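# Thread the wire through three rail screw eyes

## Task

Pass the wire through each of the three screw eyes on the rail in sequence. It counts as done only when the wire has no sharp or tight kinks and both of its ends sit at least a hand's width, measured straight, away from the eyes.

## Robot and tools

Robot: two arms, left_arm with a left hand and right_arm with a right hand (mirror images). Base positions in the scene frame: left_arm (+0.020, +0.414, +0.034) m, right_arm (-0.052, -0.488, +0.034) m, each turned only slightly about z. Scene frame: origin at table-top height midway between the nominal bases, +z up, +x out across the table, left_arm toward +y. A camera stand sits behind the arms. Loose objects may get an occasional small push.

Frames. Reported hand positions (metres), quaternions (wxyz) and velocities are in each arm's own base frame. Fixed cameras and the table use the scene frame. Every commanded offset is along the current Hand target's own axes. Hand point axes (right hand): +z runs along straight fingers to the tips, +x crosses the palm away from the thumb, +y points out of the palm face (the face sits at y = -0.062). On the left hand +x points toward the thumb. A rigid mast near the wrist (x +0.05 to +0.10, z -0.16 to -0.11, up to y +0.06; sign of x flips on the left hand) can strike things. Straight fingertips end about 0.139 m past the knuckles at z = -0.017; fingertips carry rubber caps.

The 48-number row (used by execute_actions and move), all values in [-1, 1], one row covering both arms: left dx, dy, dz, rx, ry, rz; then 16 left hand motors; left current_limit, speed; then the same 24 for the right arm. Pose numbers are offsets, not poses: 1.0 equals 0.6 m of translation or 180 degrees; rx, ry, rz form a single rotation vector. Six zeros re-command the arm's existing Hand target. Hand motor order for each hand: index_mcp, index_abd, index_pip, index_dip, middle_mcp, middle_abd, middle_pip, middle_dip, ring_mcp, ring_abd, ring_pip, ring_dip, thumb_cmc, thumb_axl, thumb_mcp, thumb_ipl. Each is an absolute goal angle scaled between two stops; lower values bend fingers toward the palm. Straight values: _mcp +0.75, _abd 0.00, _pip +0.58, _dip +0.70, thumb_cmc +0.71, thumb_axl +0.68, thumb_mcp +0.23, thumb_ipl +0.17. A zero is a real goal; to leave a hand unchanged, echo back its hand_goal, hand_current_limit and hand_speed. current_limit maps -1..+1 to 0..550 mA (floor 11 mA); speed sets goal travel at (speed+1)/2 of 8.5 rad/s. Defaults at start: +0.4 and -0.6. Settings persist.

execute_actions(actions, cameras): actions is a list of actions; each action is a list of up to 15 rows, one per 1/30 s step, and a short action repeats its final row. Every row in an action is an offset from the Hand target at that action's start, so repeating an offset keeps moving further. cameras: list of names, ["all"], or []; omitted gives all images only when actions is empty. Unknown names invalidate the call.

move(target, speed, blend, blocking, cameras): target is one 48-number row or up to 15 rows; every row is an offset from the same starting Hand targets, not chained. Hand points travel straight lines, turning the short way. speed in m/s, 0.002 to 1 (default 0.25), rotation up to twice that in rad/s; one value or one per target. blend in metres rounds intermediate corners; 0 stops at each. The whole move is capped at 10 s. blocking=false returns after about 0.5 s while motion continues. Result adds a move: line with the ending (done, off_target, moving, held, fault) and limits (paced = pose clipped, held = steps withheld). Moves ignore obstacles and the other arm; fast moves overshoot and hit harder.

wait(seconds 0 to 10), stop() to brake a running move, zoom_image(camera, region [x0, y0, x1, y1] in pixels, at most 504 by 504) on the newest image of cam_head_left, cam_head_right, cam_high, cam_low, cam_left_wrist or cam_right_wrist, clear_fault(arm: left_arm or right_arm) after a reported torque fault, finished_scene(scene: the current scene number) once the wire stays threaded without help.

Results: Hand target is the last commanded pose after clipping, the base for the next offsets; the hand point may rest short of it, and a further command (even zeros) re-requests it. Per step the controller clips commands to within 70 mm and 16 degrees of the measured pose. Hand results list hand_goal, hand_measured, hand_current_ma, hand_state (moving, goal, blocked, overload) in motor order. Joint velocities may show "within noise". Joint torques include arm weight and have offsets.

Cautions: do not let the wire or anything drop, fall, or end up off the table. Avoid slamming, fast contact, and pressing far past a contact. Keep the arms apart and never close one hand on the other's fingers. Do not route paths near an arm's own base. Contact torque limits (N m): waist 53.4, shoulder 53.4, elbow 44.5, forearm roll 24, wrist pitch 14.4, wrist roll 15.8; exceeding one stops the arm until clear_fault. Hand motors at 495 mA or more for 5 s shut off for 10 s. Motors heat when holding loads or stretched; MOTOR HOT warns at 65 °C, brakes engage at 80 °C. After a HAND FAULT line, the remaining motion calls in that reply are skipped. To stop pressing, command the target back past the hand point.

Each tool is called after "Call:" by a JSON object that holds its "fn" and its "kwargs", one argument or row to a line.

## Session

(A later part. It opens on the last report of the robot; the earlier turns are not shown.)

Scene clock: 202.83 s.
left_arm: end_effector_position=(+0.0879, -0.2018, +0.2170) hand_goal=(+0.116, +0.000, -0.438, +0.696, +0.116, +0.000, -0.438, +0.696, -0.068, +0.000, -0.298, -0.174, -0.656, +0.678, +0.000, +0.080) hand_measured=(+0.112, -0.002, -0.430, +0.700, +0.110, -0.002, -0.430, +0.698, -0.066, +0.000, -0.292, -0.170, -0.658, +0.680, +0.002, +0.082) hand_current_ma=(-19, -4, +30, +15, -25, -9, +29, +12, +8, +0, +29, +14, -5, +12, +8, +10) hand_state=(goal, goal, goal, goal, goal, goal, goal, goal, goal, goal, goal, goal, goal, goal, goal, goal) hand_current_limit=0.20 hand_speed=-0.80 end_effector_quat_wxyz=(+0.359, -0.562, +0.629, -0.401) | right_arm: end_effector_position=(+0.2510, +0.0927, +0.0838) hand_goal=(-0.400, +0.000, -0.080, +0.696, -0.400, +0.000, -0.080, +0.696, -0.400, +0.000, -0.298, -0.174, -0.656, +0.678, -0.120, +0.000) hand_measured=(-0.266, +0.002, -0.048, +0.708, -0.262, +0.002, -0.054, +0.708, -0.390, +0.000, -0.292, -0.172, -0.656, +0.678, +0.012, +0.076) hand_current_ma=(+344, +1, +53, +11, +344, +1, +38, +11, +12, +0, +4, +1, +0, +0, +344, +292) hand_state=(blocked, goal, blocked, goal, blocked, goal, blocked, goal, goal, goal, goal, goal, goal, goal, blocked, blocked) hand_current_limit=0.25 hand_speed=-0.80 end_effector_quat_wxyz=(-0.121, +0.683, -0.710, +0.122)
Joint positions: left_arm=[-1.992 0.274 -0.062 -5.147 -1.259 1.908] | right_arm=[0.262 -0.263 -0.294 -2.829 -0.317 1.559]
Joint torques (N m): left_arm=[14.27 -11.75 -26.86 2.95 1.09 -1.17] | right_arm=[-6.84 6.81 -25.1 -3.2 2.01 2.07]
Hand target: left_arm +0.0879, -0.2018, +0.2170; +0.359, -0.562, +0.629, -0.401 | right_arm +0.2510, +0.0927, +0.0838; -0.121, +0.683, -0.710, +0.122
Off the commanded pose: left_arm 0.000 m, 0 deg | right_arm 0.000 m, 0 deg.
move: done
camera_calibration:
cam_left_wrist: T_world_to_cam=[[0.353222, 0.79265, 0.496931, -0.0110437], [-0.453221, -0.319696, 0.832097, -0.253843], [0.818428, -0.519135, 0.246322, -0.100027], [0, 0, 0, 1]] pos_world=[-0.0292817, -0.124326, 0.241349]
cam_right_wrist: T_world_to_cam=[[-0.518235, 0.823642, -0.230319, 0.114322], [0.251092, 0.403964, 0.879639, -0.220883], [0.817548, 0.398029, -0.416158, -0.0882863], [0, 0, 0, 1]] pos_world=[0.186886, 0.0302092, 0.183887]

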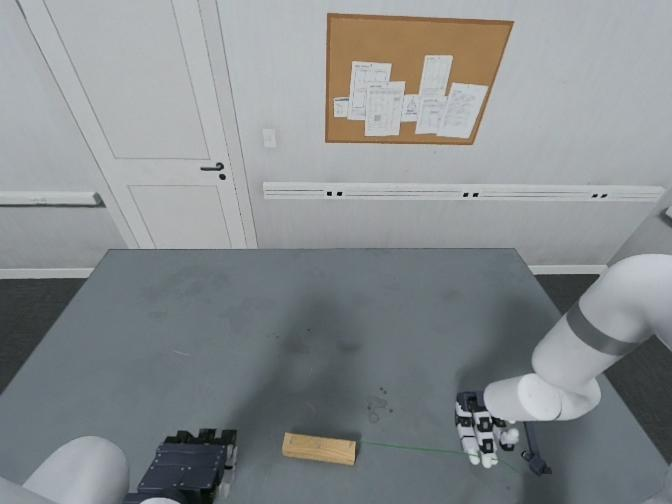

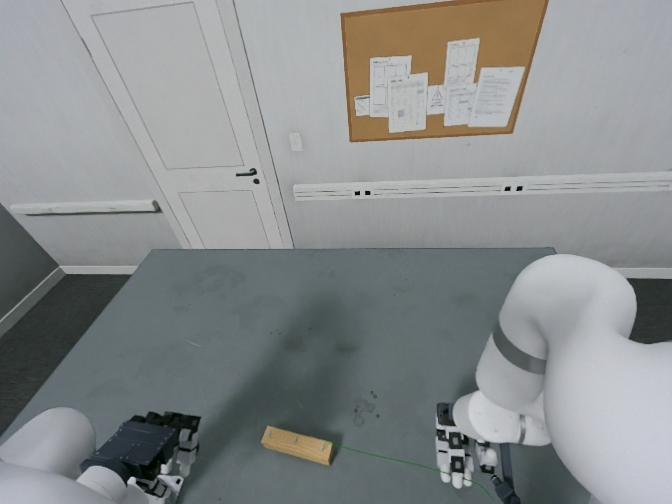

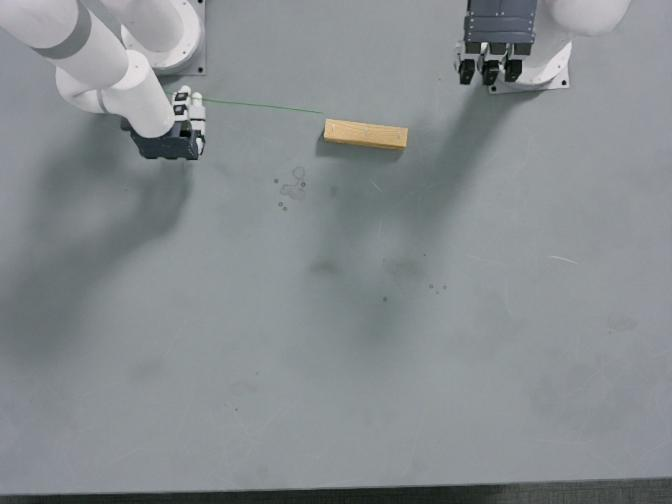

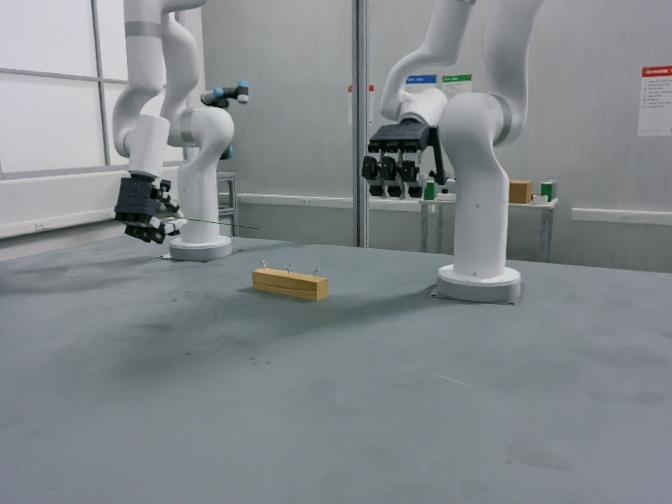

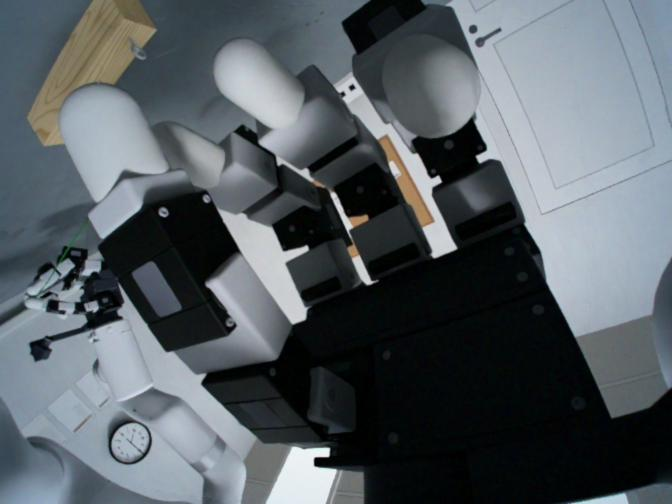

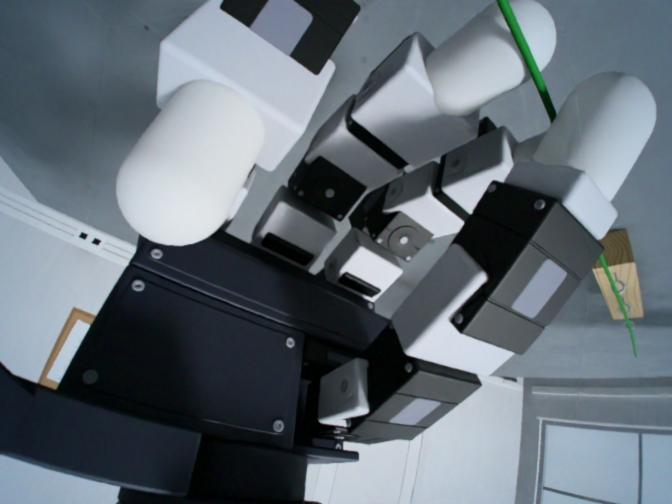

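Call:
{"fn": "wait", "kwargs": {
  "seconds": 0.1,
  "cameras": ["cam_high","cam_low"]
}}

Call:
{"fn": "zoom_image", "kwargs": {
  "camera": "cam_high",
  "region": [200, 80, 440, 260]
}}

Call:
{"fn": "zoom_image", "kwargs": {
  "camera": "cam_low",
  "region": [160, 170, 360, 320]
}}

Scene clock: 204.30 s.
left_arm: end_effector_position=(+0.0879, -0.2018, +0.2170) hand_goal=(+0.116, +0.000, -0.438, +0.696, +0.116, +0.000, -0.438, +0.696, -0.068, +0.000, -0.298, -0.174, -0.656, +0.678, +0.000, +0.080) hand_measured=(+0.112, -0.002, -0.430, +0.700, +0.110, -0.002, -0.430, +0.698, -0.066, +0.000, -0.292, -0.170, -0.658, +0.680, +0.002, +0.082) hand_current_ma=(-19, -4, +30, +15, -25, -9, +29, +12, +8, +0, +29, +14, -5, +12, +8, +10) hand_state=(goal, goal, goal, goal, goal, goal, goal, goal, goal, goal, goal, goal, goal, goal, goal, goal) hand_current_limit=0.20 hand_speed=-0.80 end_effector_quat_wxyz=(+0.359, -0.562, +0.629, -0.401) | right_arm: end_effector_position=(+0.2510, +0.0927, +0.0838) hand_goal=(-0.400, +0.000, -0.080, +0.696, -0.400, +0.000, -0.080, +0.696, -0.400, +0.000, -0.298, -0.174, -0.656, +0.678, -0.120, +0.000) hand_measured=(-0.266, +0.002, -0.048, +0.708, -0.262, +0.002, -0.054, +0.708, -0.390, +0.000, -0.292, -0.172, -0.656, +0.678, +0.012, +0.076) hand_current_ma=(+344, +1, +53, +11, +344, +1, +38, +11, +12, +0, +4, +1, +0, +0, +344, +292) hand_state=(blocked, goal, blocked, goal, blocked, goal, blocked, goal, goal, goal, goal, goal, goal, goal, blocked, blocked) hand_current_limit=0.25 hand_speed=-0.80 end_effector_quat_wxyz=(-0.121, +0.683, -0.710, +0.122)
Joint positions: left_arm=[-1.992 0.274 -0.062 -5.147 -1.259 1.908] | right_arm=[0.262 -0.263 -0.294 -2.829 -0.317 1.559]
Joint torques (N m): left_arm=[12.05 -11.46 -26.64 2.49 1.25 -0.92] | right_arm=[-5.49 6.9 -25.37 -3.92 0.55 1.92]
Hand target: left_arm +0.0879, -0.2018, +0.2170; +0.359, -0.562, +0.629, -0.401 | right_arm +0.2510, +0.0927, +0.0838; -0.121, +0.683, -0.710, +0.122
Off the commanded pose: left_arm 0.000 m, 0 deg | right_arm 0.000 m, 0 deg.
wait: 0.10 s; at rest from the start
Images, in order (width x height): cam_high 672x504, cam_low 672x504.

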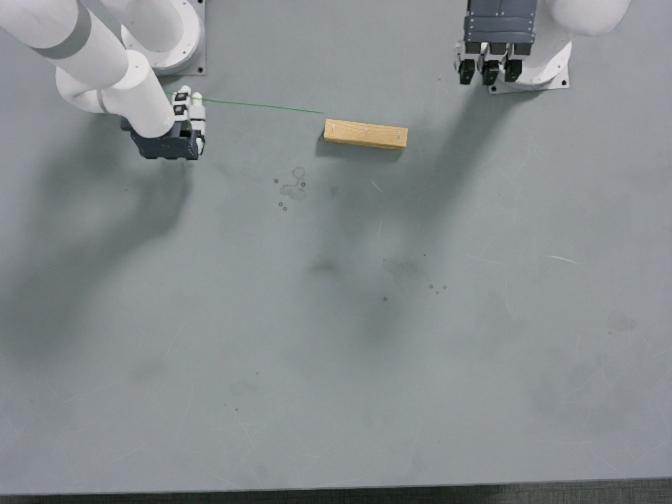

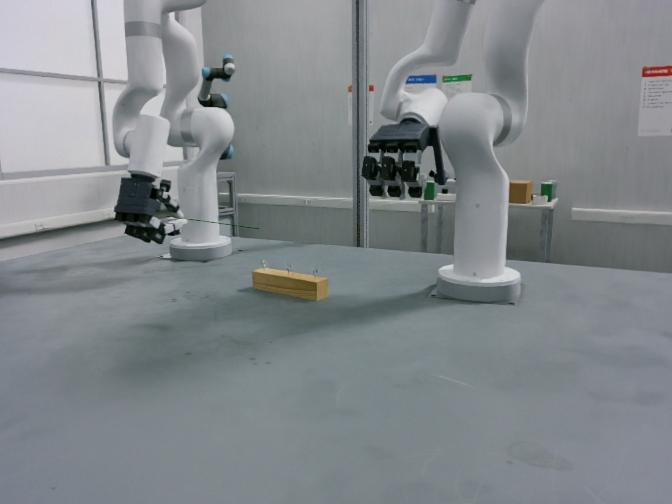

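Scaled by 2.100 from the camera's 672x504 image, which has a finer 960x720 frame.

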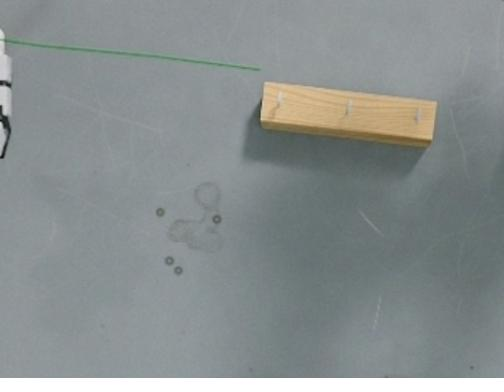

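Scaled by 2.520 from the camera's 672x504 image, which has a finer 960x720 frame.

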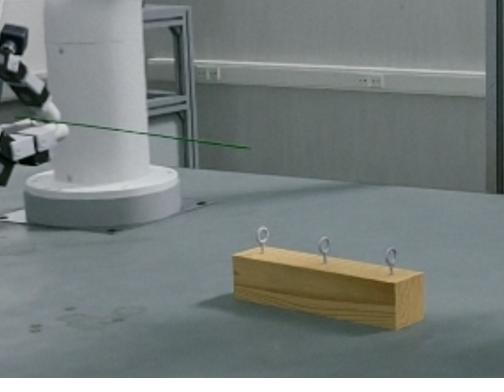

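Call:
{"fn": "zoom_image", "kwargs": {
  "camera": "cam_high",
  "region": [310, 90, 430, 160]
}}

Call:
{"fn": "zoom_image", "kwargs": {
  "camera": "cam_high",
  "region": [200, 80, 330, 130]
}}

Call:
{"fn": "zoom_image", "kwargs": {
  "camera": "cam_low",
  "region": [170, 200, 270, 260]
}}

Call:
{"fn": "zoom_image", "kwargs": {
  "camera": "cam_low",
  "region": [240, 220, 340, 310]
}}

Scaled by 4.200 from the camera's 672x504 image, which has a finer 960x720 frame.

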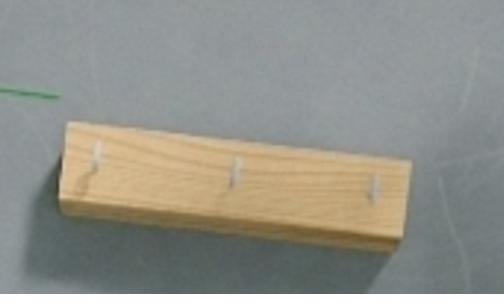

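Scaled by 3.877 from the camera's 672x504 image, which has a finer 960x720 frame.

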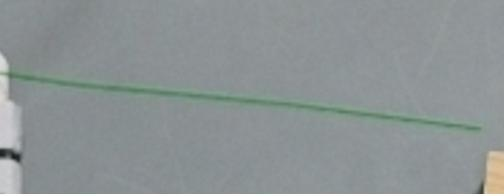

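Scaled by 5.040 from the camera's 672x504 image, which has a finer 960x720 frame.

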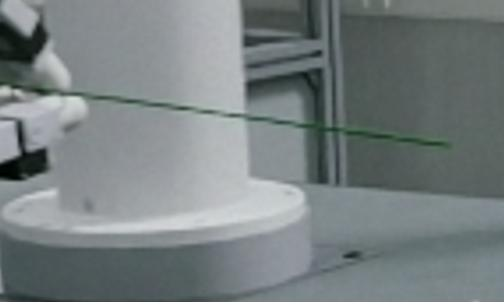

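Scaled by 5.040 from the camera's 672x504 image, which has a finer 960x720 frame.

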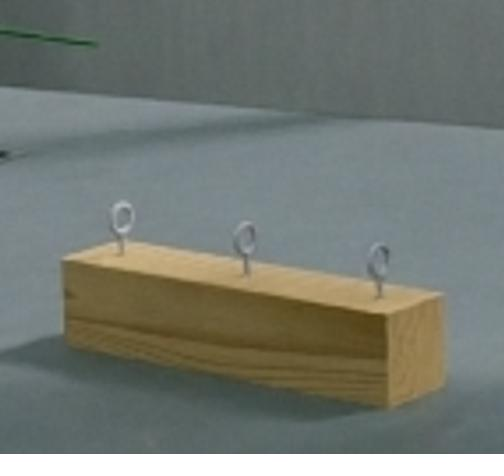

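Call:
{"fn": "move", "kwargs": {
  "target": [0,0,0,0,0,0, 0.115,0,-0.438,0.696, 0.115,0,-0.438,0.696, -0.068,0,-0.299,-0.174, -0.657,0.677,0.0,0.08, 0.2,-0.8, 0.0002,0.0405,0.1388,-0.0001,-0.0023,0.0008, -0.40,0,-0.08,0.696, -0.40,0,-0.08,0.696, -0.40,0,-0.299,-0.174, -0.657,0.677,-0.12,0.0, 0.25,-0.8],
  "speed": 0.07,
  "cameras": ["cam_high","cam_low"]
}}

Call:
{"fn": "zoom_image", "kwargs": {
  "camera": "cam_high",
  "region": [310, 90, 430, 160]
}}

Call:
{"fn": "zoom_image", "kwargs": {
  "camera": "cam_high",
  "region": [200, 80, 330, 160]
}}

Call:
{"fn": "zoom_image", "kwargs": {
  "camera": "cam_low",
  "region": [160, 220, 260, 310]
}}

Call:
{"fn": "zoom_image", "kwargs": {
  "camera": "cam_low",
  "region": [240, 230, 300, 290]
}}

Scene clock: 208.97 s.
left_arm: end_effector_position=(+0.0879, -0.2018, +0.2170) hand_goal=(+0.116, +0.000, -0.438, +0.696, +0.116, +0.000, -0.438, +0.696, -0.068, +0.000, -0.298, -0.174, -0.656, +0.678, +0.000, +0.080) hand_measured=(+0.112, -0.002, -0.430, +0.700, +0.110, -0.002, -0.430, +0.698, -0.066, +0.000, -0.292, -0.170, -0.658, +0.680, +0.002, +0.082) hand_current_ma=(-19, -4, +30, +15, -25, -9, +29, +12, +8, +0, +29, +14, -5, +12, +8, +10) hand_state=(goal, goal, goal, goal, goal, goal, goal, goal, goal, goal, goal, goal, goal, goal, goal, goal) hand_current_limit=0.20 hand_speed=-0.80 end_effector_quat_wxyz=(+0.359, -0.562, +0.629, -0.401) | right_arm: end_effector_position=(+0.2564, +0.0928, -0.0028) hand_goal=(-0.400, +0.000, -0.080, +0.696, -0.400, +0.000, -0.080, +0.696, -0.400, +0.000, -0.298, -0.174, -0.656, +0.678, -0.120, +0.000) hand_measured=(-0.266, +0.002, -0.048, +0.708, -0.262, +0.002, -0.054, +0.708, -0.390, +0.000, -0.292, -0.172, -0.656, +0.678, +0.012, +0.076) hand_current_ma=(+344, +1, +53, +11, +344, +1, +38, +11, +12, +0, +4, +1, +0, +0, +344, +292) hand_state=(blocked, goal, blocked, goal, blocked, goal, blocked, goal, goal, goal, goal, goal, goal, goal, blocked, blocked) hand_current_limit=0.25 hand_speed=-0.80 end_effector_quat_wxyz=(-0.124, +0.682, -0.711, +0.120)
Joint positions: left_arm=[-1.992 0.274 -0.062 -5.147 -1.259 1.908] | right_arm=[0.251 -0.617 -0.375 -2.987 -0.583 1.718]
Joint torques (N m): left_arm=[13.51 -9.04 -27.04 2.85 1.11 -1.16] | right_arm=[-6.24 14.74 -18.3 -3.46 -2.85 1.91]
Hand target: left_arm +0.0879, -0.2018, +0.2170; +0.359, -0.562, +0.629, -0.401 | right_arm +0.2564, +0.0928, -0.0028; -0.124, +0.682, -0.711, +0.120
Off the commanded pose: left_arm 0.000 m, 0 deg | right_arm 0.000 m, 0 deg.
move: done
Images, in order (width x height): cam_high 672x504, cam_low 672x504.

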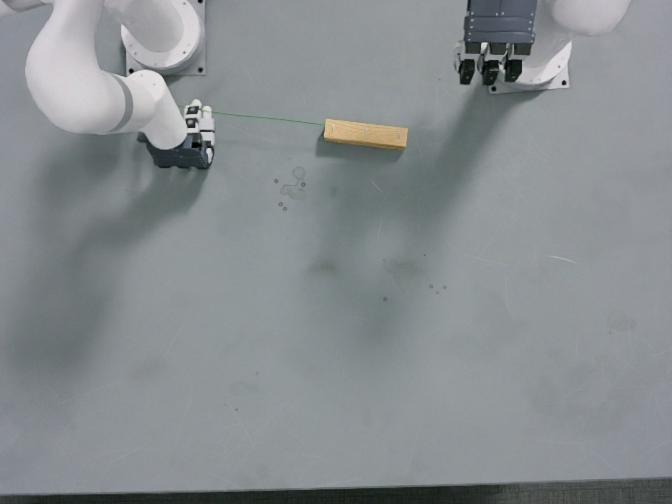

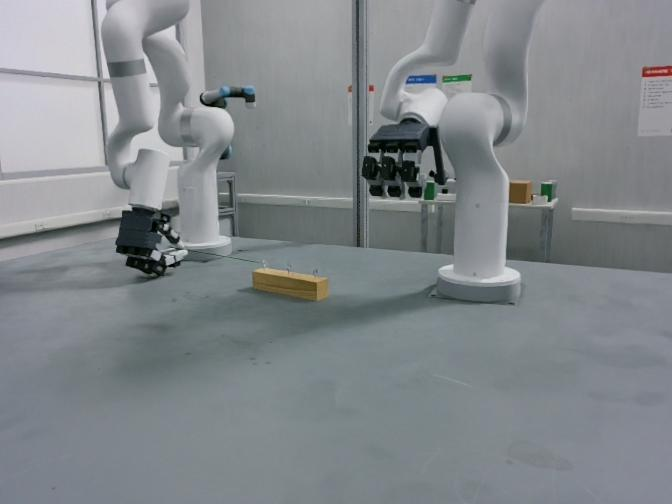

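Scaled by 4.200 from the camera's 672x504 image, which has a finer 960x720 frame.

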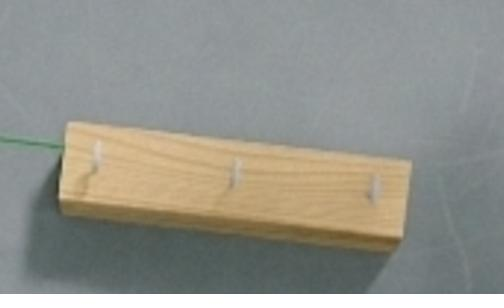

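Scaled by 3.877 from the camera's 672x504 image, which has a finer 960x720 frame.

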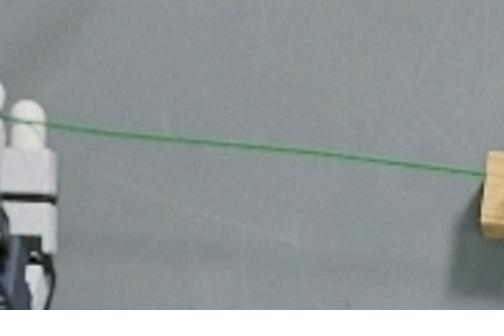

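Scaled by 5.040 from the camera's 672x504 image, which has a finer 960x720 frame.

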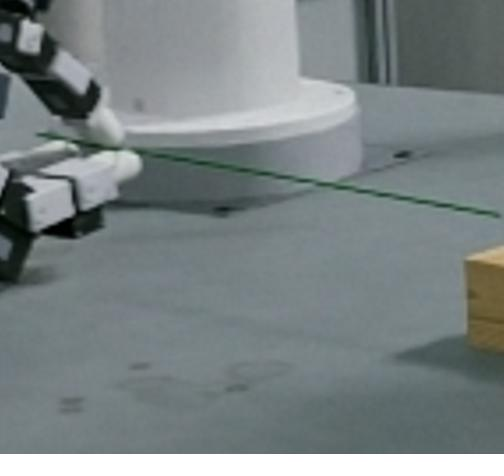

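Scaled by 8.400 from the camera's 672x504 image, which has a finer 960x720 frame.

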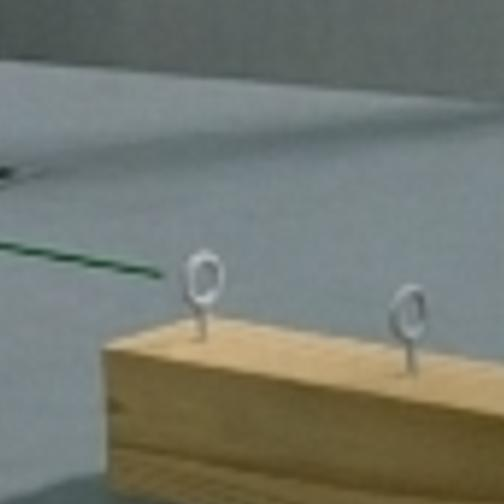

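Call:
{"fn": "move", "kwargs": {
  "target": [0,0,0,0,0,0, 0.115,0,-0.438,0.696, 0.115,0,-0.438,0.696, -0.068,0,-0.299,-0.174, -0.657,0.677,0.0,0.08, 0.2,-0.8, -0.0168,-0.0062,-0.0007,0,0,0, -0.40,0,-0.08,0.696, -0.40,0,-0.08,0.696, -0.40,0,-0.299,-0.174, -0.657,0.677,-0.12,0.0, 0.25,-0.8],
  "speed": 0.04,
  "cameras": ["cam_high","cam_low"]
}}

Call:
{"fn": "zoom_image", "kwargs": {
  "camera": "cam_high",
  "region": [310, 100, 370, 160]
}}

Call:
{"fn": "zoom_image", "kwargs": {
  "camera": "cam_low",
  "region": [240, 230, 300, 290]
}}

Scene clock: 210.90 s.
left_arm: end_effector_position=(+0.0879, -0.2018, +0.2170) hand_goal=(+0.116, +0.000, -0.438, +0.696, +0.116, +0.000, -0.438, +0.696, -0.068, +0.000, -0.298, -0.174, -0.656, +0.678, +0.000, +0.080) hand_measured=(+0.112, -0.002, -0.430, +0.700, +0.110, -0.002, -0.430, +0.698, -0.066, +0.000, -0.292, -0.170, -0.658, +0.680, +0.002, +0.082) hand_current_ma=(-19, -4, +30, +15, -25, -9, +29, +12, +8, +0, +29, +14, -5, +12, +8, +10) hand_state=(goal, goal, goal, goal, goal, goal, goal, goal, goal, goal, goal, goal, goal, goal, goal, goal) hand_current_limit=0.20 hand_speed=-0.80 end_effector_quat_wxyz=(+0.359, -0.562, +0.629, -0.401) | right_arm: end_effector_position=(+0.2601, +0.1027, -0.0010) hand_goal=(-0.400, +0.000, -0.080, +0.696, -0.400, +0.000, -0.080, +0.696, -0.400, +0.000, -0.298, -0.174, -0.656, +0.678, -0.120, +0.000) hand_measured=(-0.266, +0.002, -0.048, +0.708, -0.262, +0.002, -0.054, +0.708, -0.390, +0.000, -0.292, -0.172, -0.656, +0.678, +0.012, +0.076) hand_current_ma=(+344, +1, +53, +11, +344, +1, +38, +11, +12, +0, +4, +1, +0, +0, +344, +292) hand_state=(blocked, goal, blocked, goal, blocked, goal, blocked, goal, goal, goal, goal, goal, goal, goal, blocked, blocked) hand_current_limit=0.25 hand_speed=-0.80 end_effector_quat_wxyz=(-0.124, +0.682, -0.711, +0.120)
Joint positions: left_arm=[-1.992 0.274 -0.062 -5.147 -1.259 1.908] | right_arm=[0.282 -0.612 -0.388 -2.963 -0.565 1.727]
Joint torques (N m): left_arm=[11.46 -10.21 -26.31 2.67 1.02 -1.07] | right_arm=[7.4 40.98 -18.57 3.58 2.09 1.9]
Hand target: left_arm +0.0879, -0.2018, +0.2170; +0.359, -0.562, +0.629, -0.401 | right_arm +0.2601, +0.1027, -0.0010; -0.124, +0.682, -0.711, +0.120
Off the commanded pose: left_arm 0.000 m, 0 deg | right_arm 0.000 m, 0 deg.
move: done
Images, in order (width x height): cam_high 672x504, cam_low 672x504.

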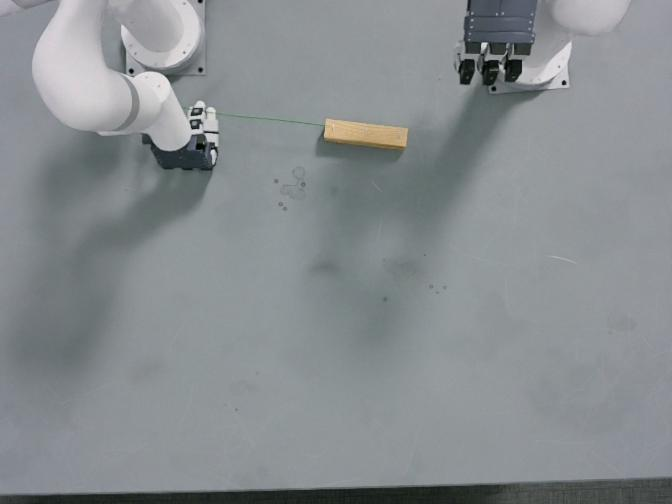

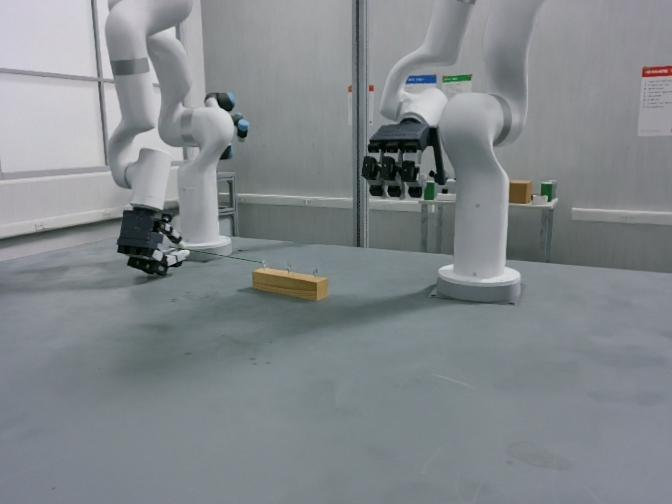

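Scaled by 8.400 from the camera's 672x504 image, which has a finer 960x720 frame.

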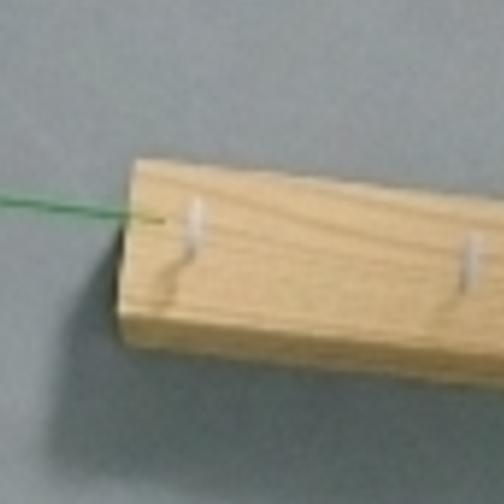

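Scaled by 8.400 from the camera's 672x504 image, which has a finer 960x720 frame.

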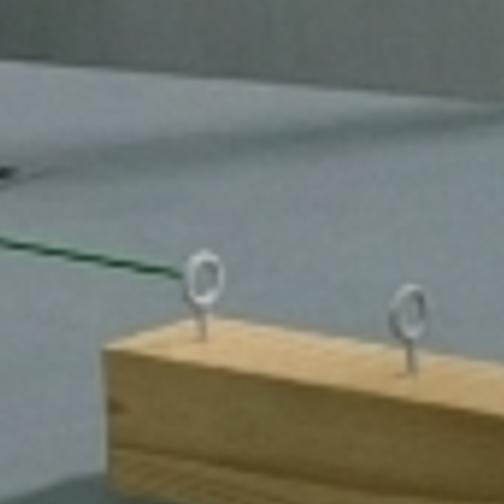

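Call:
{"fn": "move", "kwargs": {
  "target": [0,0,0,0,0,0, 0.115,0,-0.438,0.696, 0.115,0,-0.438,0.696, -0.068,0,-0.299,-0.174, -0.657,0.677,0.0,0.08, 0.2,-0.8, -0.0414,-0.0044,0.0021,0,0,0, -0.40,0,-0.08,0.696, -0.40,0,-0.08,0.696, -0.40,0,-0.299,-0.174, -0.657,0.677,-0.12,0.0, 0.25,-0.8],
  "speed": 0.03,
  "cameras": ["cam_high","cam_low"]
}}

Call:
{"fn": "zoom_image", "kwargs": {
  "camera": "cam_high",
  "region": [310, 100, 370, 160]
}}

Call:
{"fn": "zoom_image", "kwargs": {
  "camera": "cam_low",
  "region": [240, 230, 300, 290]
}}

Scene clock: 212.50 s.
left_arm: end_effector_position=(+0.0879, -0.2018, +0.2170) hand_goal=(+0.116, +0.000, -0.438, +0.696, +0.116, +0.000, -0.438, +0.696, -0.068, +0.000, -0.298, -0.174, -0.656, +0.678, +0.000, +0.080) hand_measured=(+0.112, -0.002, -0.430, +0.700, +0.110, -0.002, -0.430, +0.698, -0.066, +0.000, -0.292, -0.170, -0.658, +0.680, +0.002, +0.082) hand_current_ma=(-19, -4, +30, +15, -25, -9, +29, +12, +8, +0, +29, +14, -5, +12, +8, +10) hand_state=(goal, goal, goal, goal, goal, goal, goal, goal, goal, goal, goal, goal, goal, goal, goal, goal) hand_current_limit=0.20 hand_speed=-0.80 end_effector_quat_wxyz=(+0.359, -0.562, +0.629, -0.401) | right_arm: end_effector_position=(+0.2640, +0.1274, -0.0010) hand_goal=(-0.400, +0.000, -0.080, +0.696, -0.400, +0.000, -0.080, +0.696, -0.400, +0.000, -0.298, -0.174, -0.656, +0.678, -0.120, +0.000) hand_measured=(-0.266, +0.002, -0.048, +0.708, -0.262, +0.002, -0.054, +0.708, -0.390, +0.000, -0.292, -0.172, -0.656, +0.678, +0.012, +0.076) hand_current_ma=(+344, +1, +53, +11, +344, +1, +38, +11, +12, +0, +4, +1, +0, +0, +344, +292) hand_state=(blocked, goal, blocked, goal, blocked, goal, blocked, goal, goal, goal, goal, goal, goal, goal, blocked, blocked) hand_current_limit=0.25 hand_speed=-0.80 end_effector_quat_wxyz=(-0.124, +0.682, -0.711, +0.120)
Joint positions: left_arm=[-1.992 0.274 -0.062 -5.147 -1.259 1.908] | right_arm=[0.361 -0.618 -0.415 -2.905 -0.54 1.749]
Joint torques (N m): left_arm=[11.3 -10.14 -26.94 2.52 1.13 -0.96] | right_arm=[7.59 14.31 -18.7 3.59 2.24 1.99]
Hand target: left_arm +0.0879, -0.2018, +0.2170; +0.359, -0.562, +0.629, -0.401 | right_arm +0.2640, +0.1274, -0.0010; -0.124, +0.682, -0.711, +0.120
Off the commanded pose: left_arm 0.000 m, 0 deg | right_arm 0.000 m, 0 deg.
move: done
Images, in order (width x height): cam_high 672x504, cam_low 672x504.

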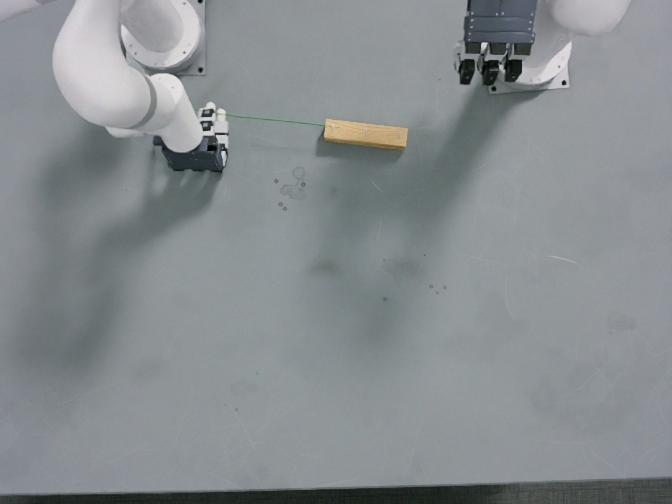

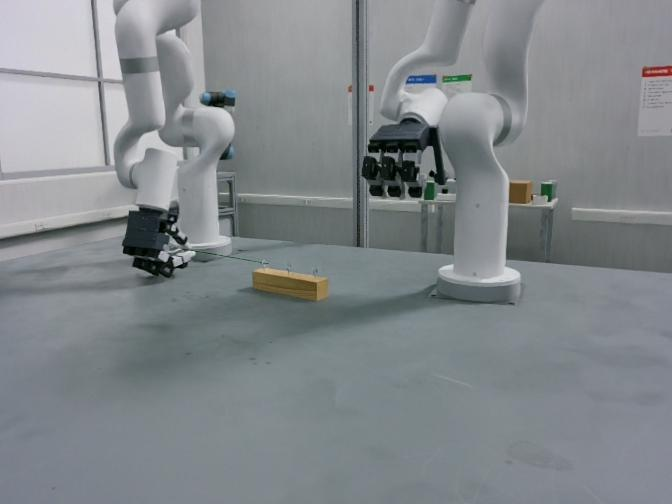

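Scaled by 8.400 from the camera's 672x504 image, which has a finer 960x720 frame.

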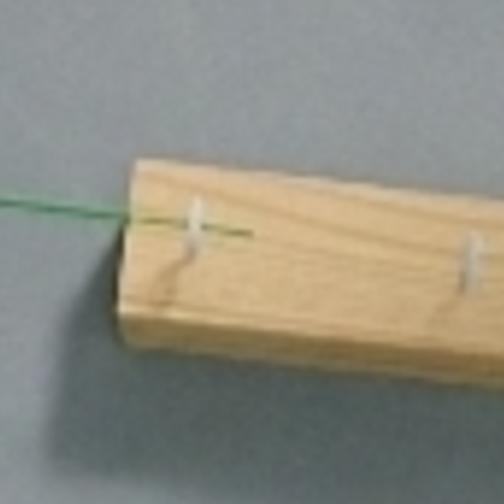

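Scaled by 8.400 from the camera's 672x504 image, which has a finer 960x720 frame.

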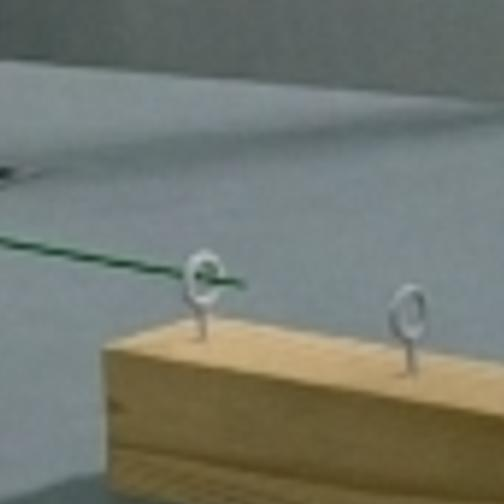

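Call:
{"fn": "move", "kwargs": {
  "target": [0,0,0,0,0,0, 0.115,0,-0.438,0.696, 0.115,0,-0.438,0.696, -0.068,0,-0.299,-0.174, -0.657,0.677,0.0,0.08, 0.2,-0.8, -0.0828,-0.0087,0.0042,0,0,0, -0.40,0,-0.08,0.696, -0.40,0,-0.08,0.696, -0.40,0,-0.299,-0.174, -0.657,0.677,-0.12,0.0, 0.25,-0.8],
  "speed": 0.05,
  "cameras": ["cam_high","cam_low"]
}}

Call:
{"fn": "zoom_image", "kwargs": {
  "camera": "cam_high",
  "region": [330, 100, 390, 160]
}}

Call:
{"fn": "zoom_image", "kwargs": {
  "camera": "cam_low",
  "region": [255, 240, 315, 300]
}}

Scene clock: 214.30 s.
left_arm: end_effector_position=(+0.0879, -0.2018, +0.2170) hand_goal=(+0.116, +0.000, -0.438, +0.696, +0.116, +0.000, -0.438, +0.696, -0.068, +0.000, -0.298, -0.174, -0.656, +0.678, +0.000, +0.080) hand_measured=(+0.112, -0.002, -0.430, +0.700, +0.110, -0.002, -0.430, +0.698, -0.066, +0.000, -0.292, -0.170, -0.658, +0.680, +0.002, +0.082) hand_current_ma=(-19, -4, +30, +15, -25, -9, +29, +12, +8, +0, +29, +14, -5, +12, +8, +10) hand_state=(goal, goal, goal, goal, goal, goal, goal, goal, goal, goal, goal, goal, goal, goal, goal, goal) hand_current_limit=0.20 hand_speed=-0.80 end_effector_quat_wxyz=(+0.359, -0.562, +0.629, -0.401) | right_arm: end_effector_position=(+0.2717, +0.1769, -0.0009) hand_goal=(-0.400, +0.000, -0.080, +0.696, -0.400, +0.000, -0.080, +0.696, -0.400, +0.000, -0.298, -0.174, -0.656, +0.678, -0.120, +0.000) hand_measured=(-0.266, +0.002, -0.048, +0.708, -0.262, +0.002, -0.054, +0.708, -0.390, +0.000, -0.292, -0.172, -0.656, +0.678, +0.012, +0.076) hand_current_ma=(+344, +1, +53, +11, +344, +1, +38, +11, +12, +0, +4, +1, +0, +0, +344, +292) hand_state=(blocked, goal, blocked, goal, blocked, goal, blocked, goal, goal, goal, goal, goal, goal, goal, blocked, blocked) hand_current_limit=0.25 hand_speed=-0.80 end_effector_quat_wxyz=(-0.124, +0.682, -0.711, +0.119)
Joint positions: left_arm=[-1.992 0.274 -0.062 -5.147 -1.259 1.908] | right_arm=[0.5 -0.633 -0.481 -2.783 -0.485 1.767]
Joint torques (N m): left_arm=[13.13 -10.63 -26.78 2.51 1.14 -1.03] | right_arm=[7.22 16.61 -20.34 3.47 2.14 -1.55]
Hand target: left_arm +0.0879, -0.2018, +0.2170; +0.359, -0.562, +0.629, -0.401 | right_arm +0.2717, +0.1769, -0.0009; -0.124, +0.682, -0.711, +0.120
Off the commanded pose: left_arm 0.000 m, 0 deg | right_arm 0.000 m, 0 deg.
move: done
Images, in order (width x height): cam_high 672x504, cam_low 672x504.

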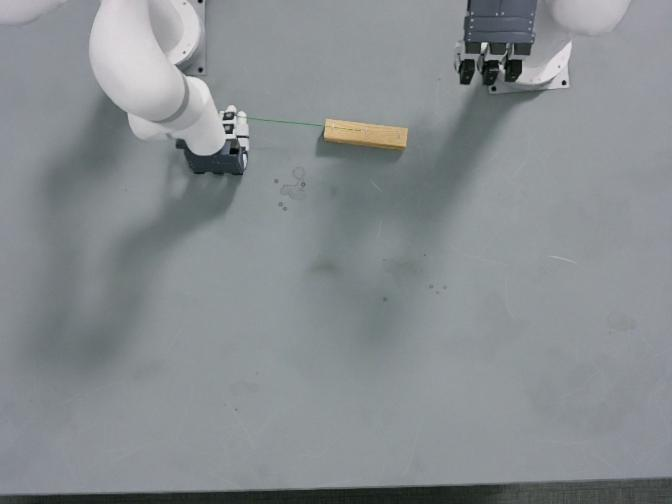

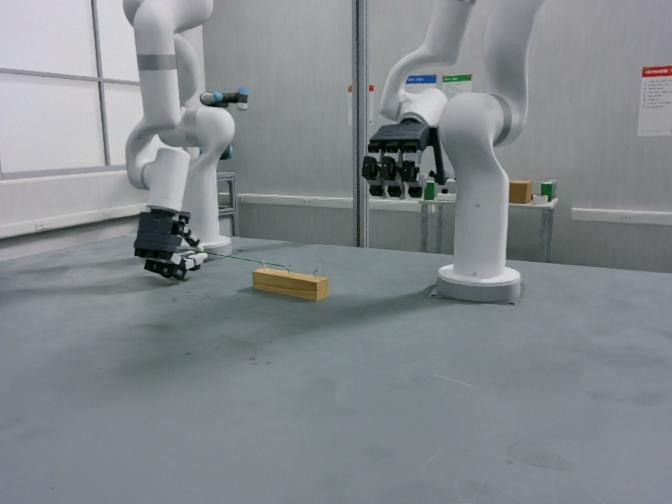

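Scaled by 8.400 from the camera's 672x504 image, which has a finer 960x720 frame.

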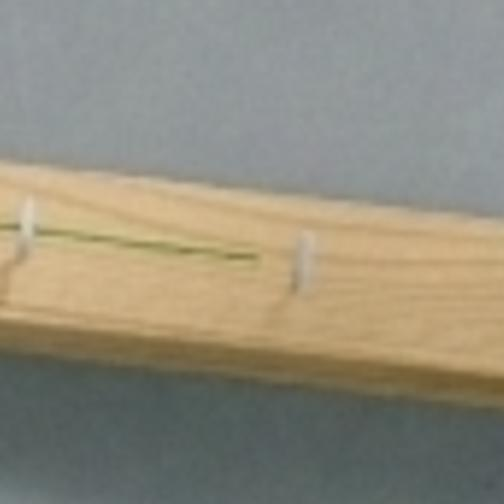

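Scaled by 8.400 from the camera's 672x504 image, which has a finer 960x720 frame.

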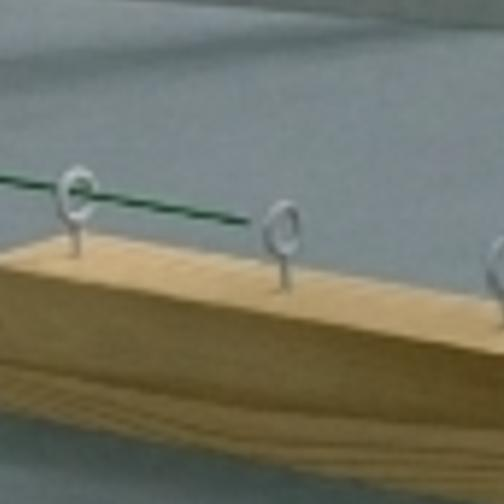

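Call:
{"fn": "move", "kwargs": {
  "target": [0,0,0,0,0,0, 0.115,0,-0.438,0.696, 0.115,0,-0.438,0.696, -0.068,0,-0.299,-0.174, -0.657,0.677,0.0,0.08, 0.2,-0.8, -0.0495,-0.0037,0.0020,0,0,0, -0.40,0,-0.08,0.696, -0.40,0,-0.08,0.696, -0.40,0,-0.299,-0.174, -0.657,0.677,-0.12,0.0, 0.25,-0.8],
  "speed": 0.03,
  "cameras": ["cam_high","cam_low"]
}}

Call:
{"fn": "zoom_image", "kwargs": {
  "camera": "cam_high",
  "region": [330, 100, 390, 160]
}}

Call:
{"fn": "zoom_image", "kwargs": {
  "camera": "cam_low",
  "region": [255, 240, 315, 300]
}}

Scene clock: 215.97 s.
left_arm: end_effector_position=(+0.0879, -0.2018, +0.2170) hand_goal=(+0.116, +0.000, -0.438, +0.696, +0.116, +0.000, -0.438, +0.696, -0.068, +0.000, -0.298, -0.174, -0.656, +0.678, +0.000, +0.080) hand_measured=(+0.112, -0.002, -0.430, +0.700, +0.110, -0.002, -0.430, +0.698, -0.066, +0.000, -0.292, -0.170, -0.658, +0.680, +0.002, +0.082) hand_current_ma=(-19, -4, +30, +15, -25, -9, +29, +12, +8, +0, +29, +14, -5, +12, +8, +10) hand_state=(goal, goal, goal, goal, goal, goal, goal, goal, goal, goal, goal, goal, goal, goal, goal, goal) hand_current_limit=0.20 hand_speed=-0.80 end_effector_quat_wxyz=(+0.359, -0.562, +0.629, -0.401) | right_arm: end_effector_position=(+0.2753, +0.2064, -0.0009) hand_goal=(-0.400, +0.000, -0.080, +0.696, -0.400, +0.000, -0.080, +0.696, -0.400, +0.000, -0.298, -0.174, -0.656, +0.678, -0.120, +0.000) hand_measured=(-0.266, +0.002, -0.048, +0.708, -0.262, +0.002, -0.054, +0.708, -0.390, +0.000, -0.292, -0.172, -0.656, +0.678, +0.012, +0.076) hand_current_ma=(+344, +1, +53, +11, +344, +1, +38, +11, +12, +0, +4, +1, +0, +0, +344, +292) hand_state=(blocked, goal, blocked, goal, blocked, goal, blocked, goal, goal, goal, goal, goal, goal, goal, blocked, blocked) hand_current_limit=0.25 hand_speed=-0.80 end_effector_quat_wxyz=(-0.124, +0.682, -0.711, +0.120)
Joint positions: left_arm=[-1.992 0.274 -0.062 -5.147 -1.259 1.908] | right_arm=[0.573 -0.646 -0.526 -2.704 -0.451 1.759]
Joint torques (N m): left_arm=[12.01 -11.7 -27.32 2.66 1.15 -0.98] | right_arm=[8.1 16.58 -20.99 3.49 2.19 -1.55]
Hand target: left_arm +0.0879, -0.2018, +0.2170; +0.359, -0.562, +0.629, -0.401 | right_arm +0.2753, +0.2064, -0.0009; -0.124, +0.682, -0.711, +0.120
Off the commanded pose: left_arm 0.000 m, 0 deg | right_arm 0.000 m, 0 deg.
move: done
Images, in order (width x height): cam_high 672x504, cam_low 672x504.

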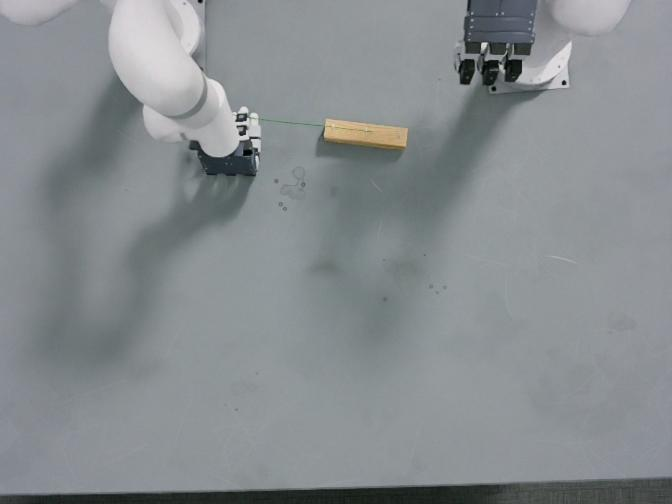

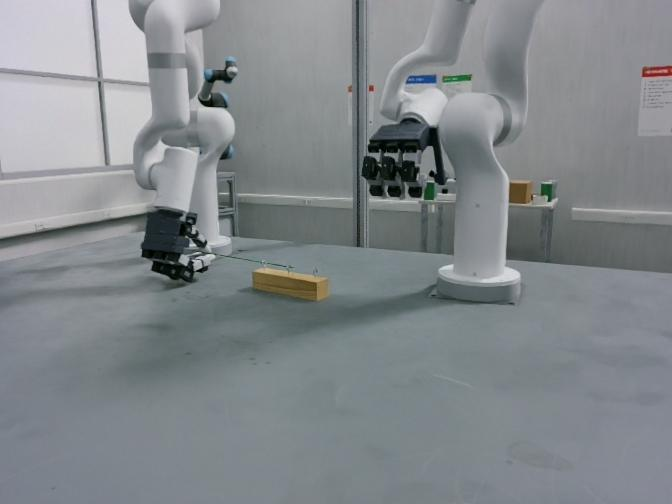

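Scaled by 8.400 from the camera's 672x504 image, which has a finer 960x720 frame.

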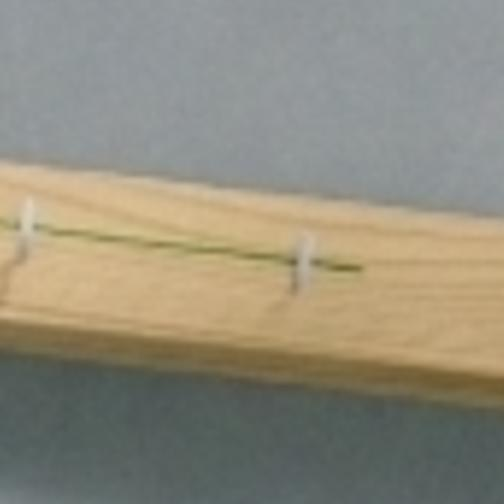

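Scaled by 8.400 from the camera's 672x504 image, which has a finer 960x720 frame.

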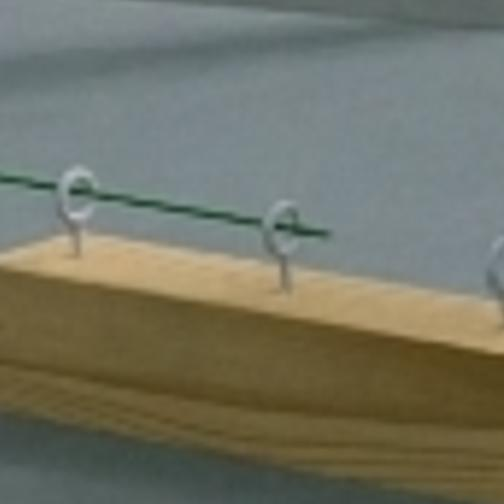

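Call:
{"fn": "move", "kwargs": {
  "target": [0,0,0,0,0,0, 0.115,0,-0.438,0.696, 0.115,0,-0.438,0.696, -0.068,0,-0.299,-0.174, -0.657,0.677,0.0,0.08, 0.2,-0.8, -0.0826,-0.0064,0.0033,0,0,0, -0.40,0,-0.08,0.696, -0.40,0,-0.08,0.696, -0.40,0,-0.299,-0.174, -0.657,0.677,-0.12,0.0, 0.25,-0.8],
  "speed": 0.05,
  "cameras": ["cam_high","cam_low"]
}}

Call:
{"fn": "zoom_image", "kwargs": {
  "camera": "cam_high",
  "region": [350, 100, 410, 160]
}}

Call:
{"fn": "zoom_image", "kwargs": {
  "camera": "cam_low",
  "region": [280, 240, 340, 300]
}}

Scene clock: 217.73 s.
left_arm: end_effector_position=(+0.0879, -0.2018, +0.2170) hand_goal=(+0.116, +0.000, -0.438, +0.696, +0.116, +0.000, -0.438, +0.696, -0.068, +0.000, -0.298, -0.174, -0.656, +0.678, +0.000, +0.080) hand_measured=(+0.112, -0.002, -0.430, +0.700, +0.110, -0.002, -0.430, +0.698, -0.066, +0.000, -0.292, -0.170, -0.658, +0.680, +0.002, +0.082) hand_current_ma=(-19, -4, +30, +15, -25, -9, +29, +12, +8, +0, +29, +14, -5, +12, +8, +10) hand_state=(goal, goal, goal, goal, goal, goal, goal, goal, goal, goal, goal, goal, goal, goal, goal, goal) hand_current_limit=0.20 hand_speed=-0.80 end_effector_quat_wxyz=(+0.359, -0.562, +0.629, -0.401) | right_arm: end_effector_position=(+0.2815, +0.2558, -0.0008) hand_goal=(-0.400, +0.000, -0.080, +0.696, -0.400, +0.000, -0.080, +0.696, -0.400, +0.000, -0.298, -0.174, -0.656, +0.678, -0.120, +0.000) hand_measured=(-0.266, +0.002, -0.048, +0.708, -0.262, +0.002, -0.054, +0.708, -0.390, +0.000, -0.292, -0.172, -0.656, +0.678, +0.012, +0.076) hand_current_ma=(+344, +1, +53, +11, +344, +1, +38, +11, +12, +0, +4, +1, +0, +0, +344, +292) hand_state=(blocked, goal, blocked, goal, blocked, goal, blocked, goal, goal, goal, goal, goal, goal, goal, blocked, blocked) hand_current_limit=0.25 hand_speed=-0.80 end_effector_quat_wxyz=(-0.124, +0.682, -0.711, +0.119)
Joint positions: left_arm=[-1.992 0.274 -0.062 -5.147 -1.259 1.908] | right_arm=[0.677 -0.673 -0.612 -2.555 -0.395 1.709]
Joint torques (N m): left_arm=[12.67 -10.42 -27.04 2.57 1.16 -1.09] | right_arm=[7.21 19.13 -22.61 3.54 2.23 -1.73]
Hand target: left_arm +0.0879, -0.2018, +0.2170; +0.359, -0.562, +0.629, -0.401 | right_arm +0.2815, +0.2558, -0.0008; -0.124, +0.682, -0.711, +0.120
Off the commanded pose: left_arm 0.000 m, 0 deg | right_arm 0.000 m, 0 deg.
move: done
Images, in order (width x height): cam_high 672x504, cam_low 672x504.

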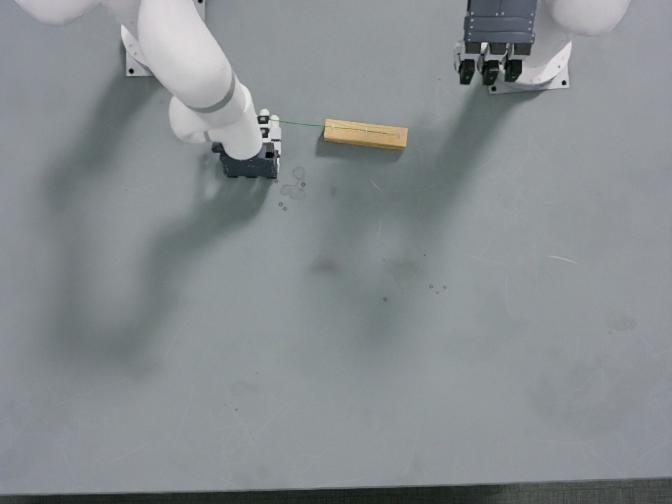

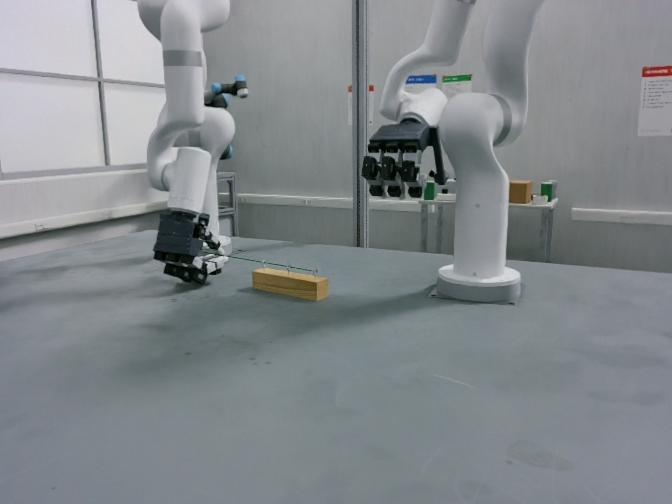

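Scaled by 8.400 from the camera's 672x504 image, which has a finer 960x720 frame.

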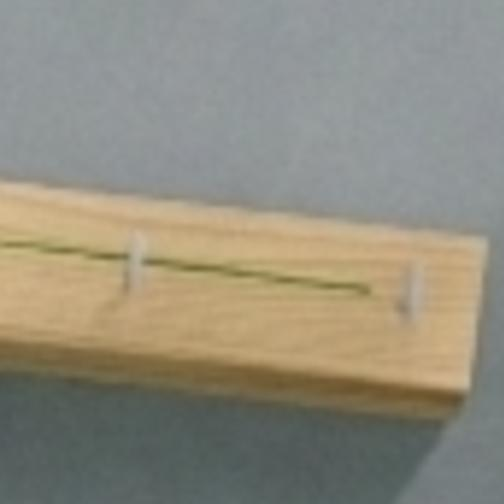

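Scaled by 8.400 from the camera's 672x504 image, which has a finer 960x720 frame.

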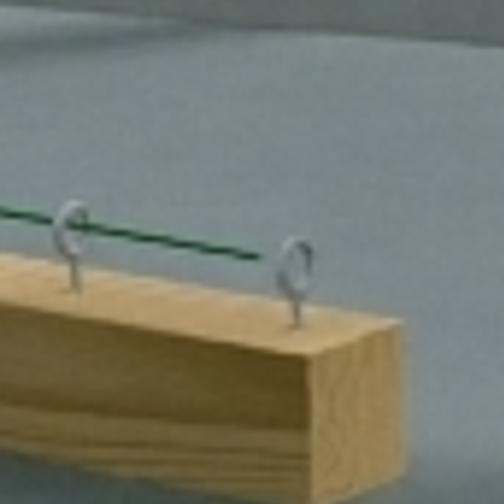

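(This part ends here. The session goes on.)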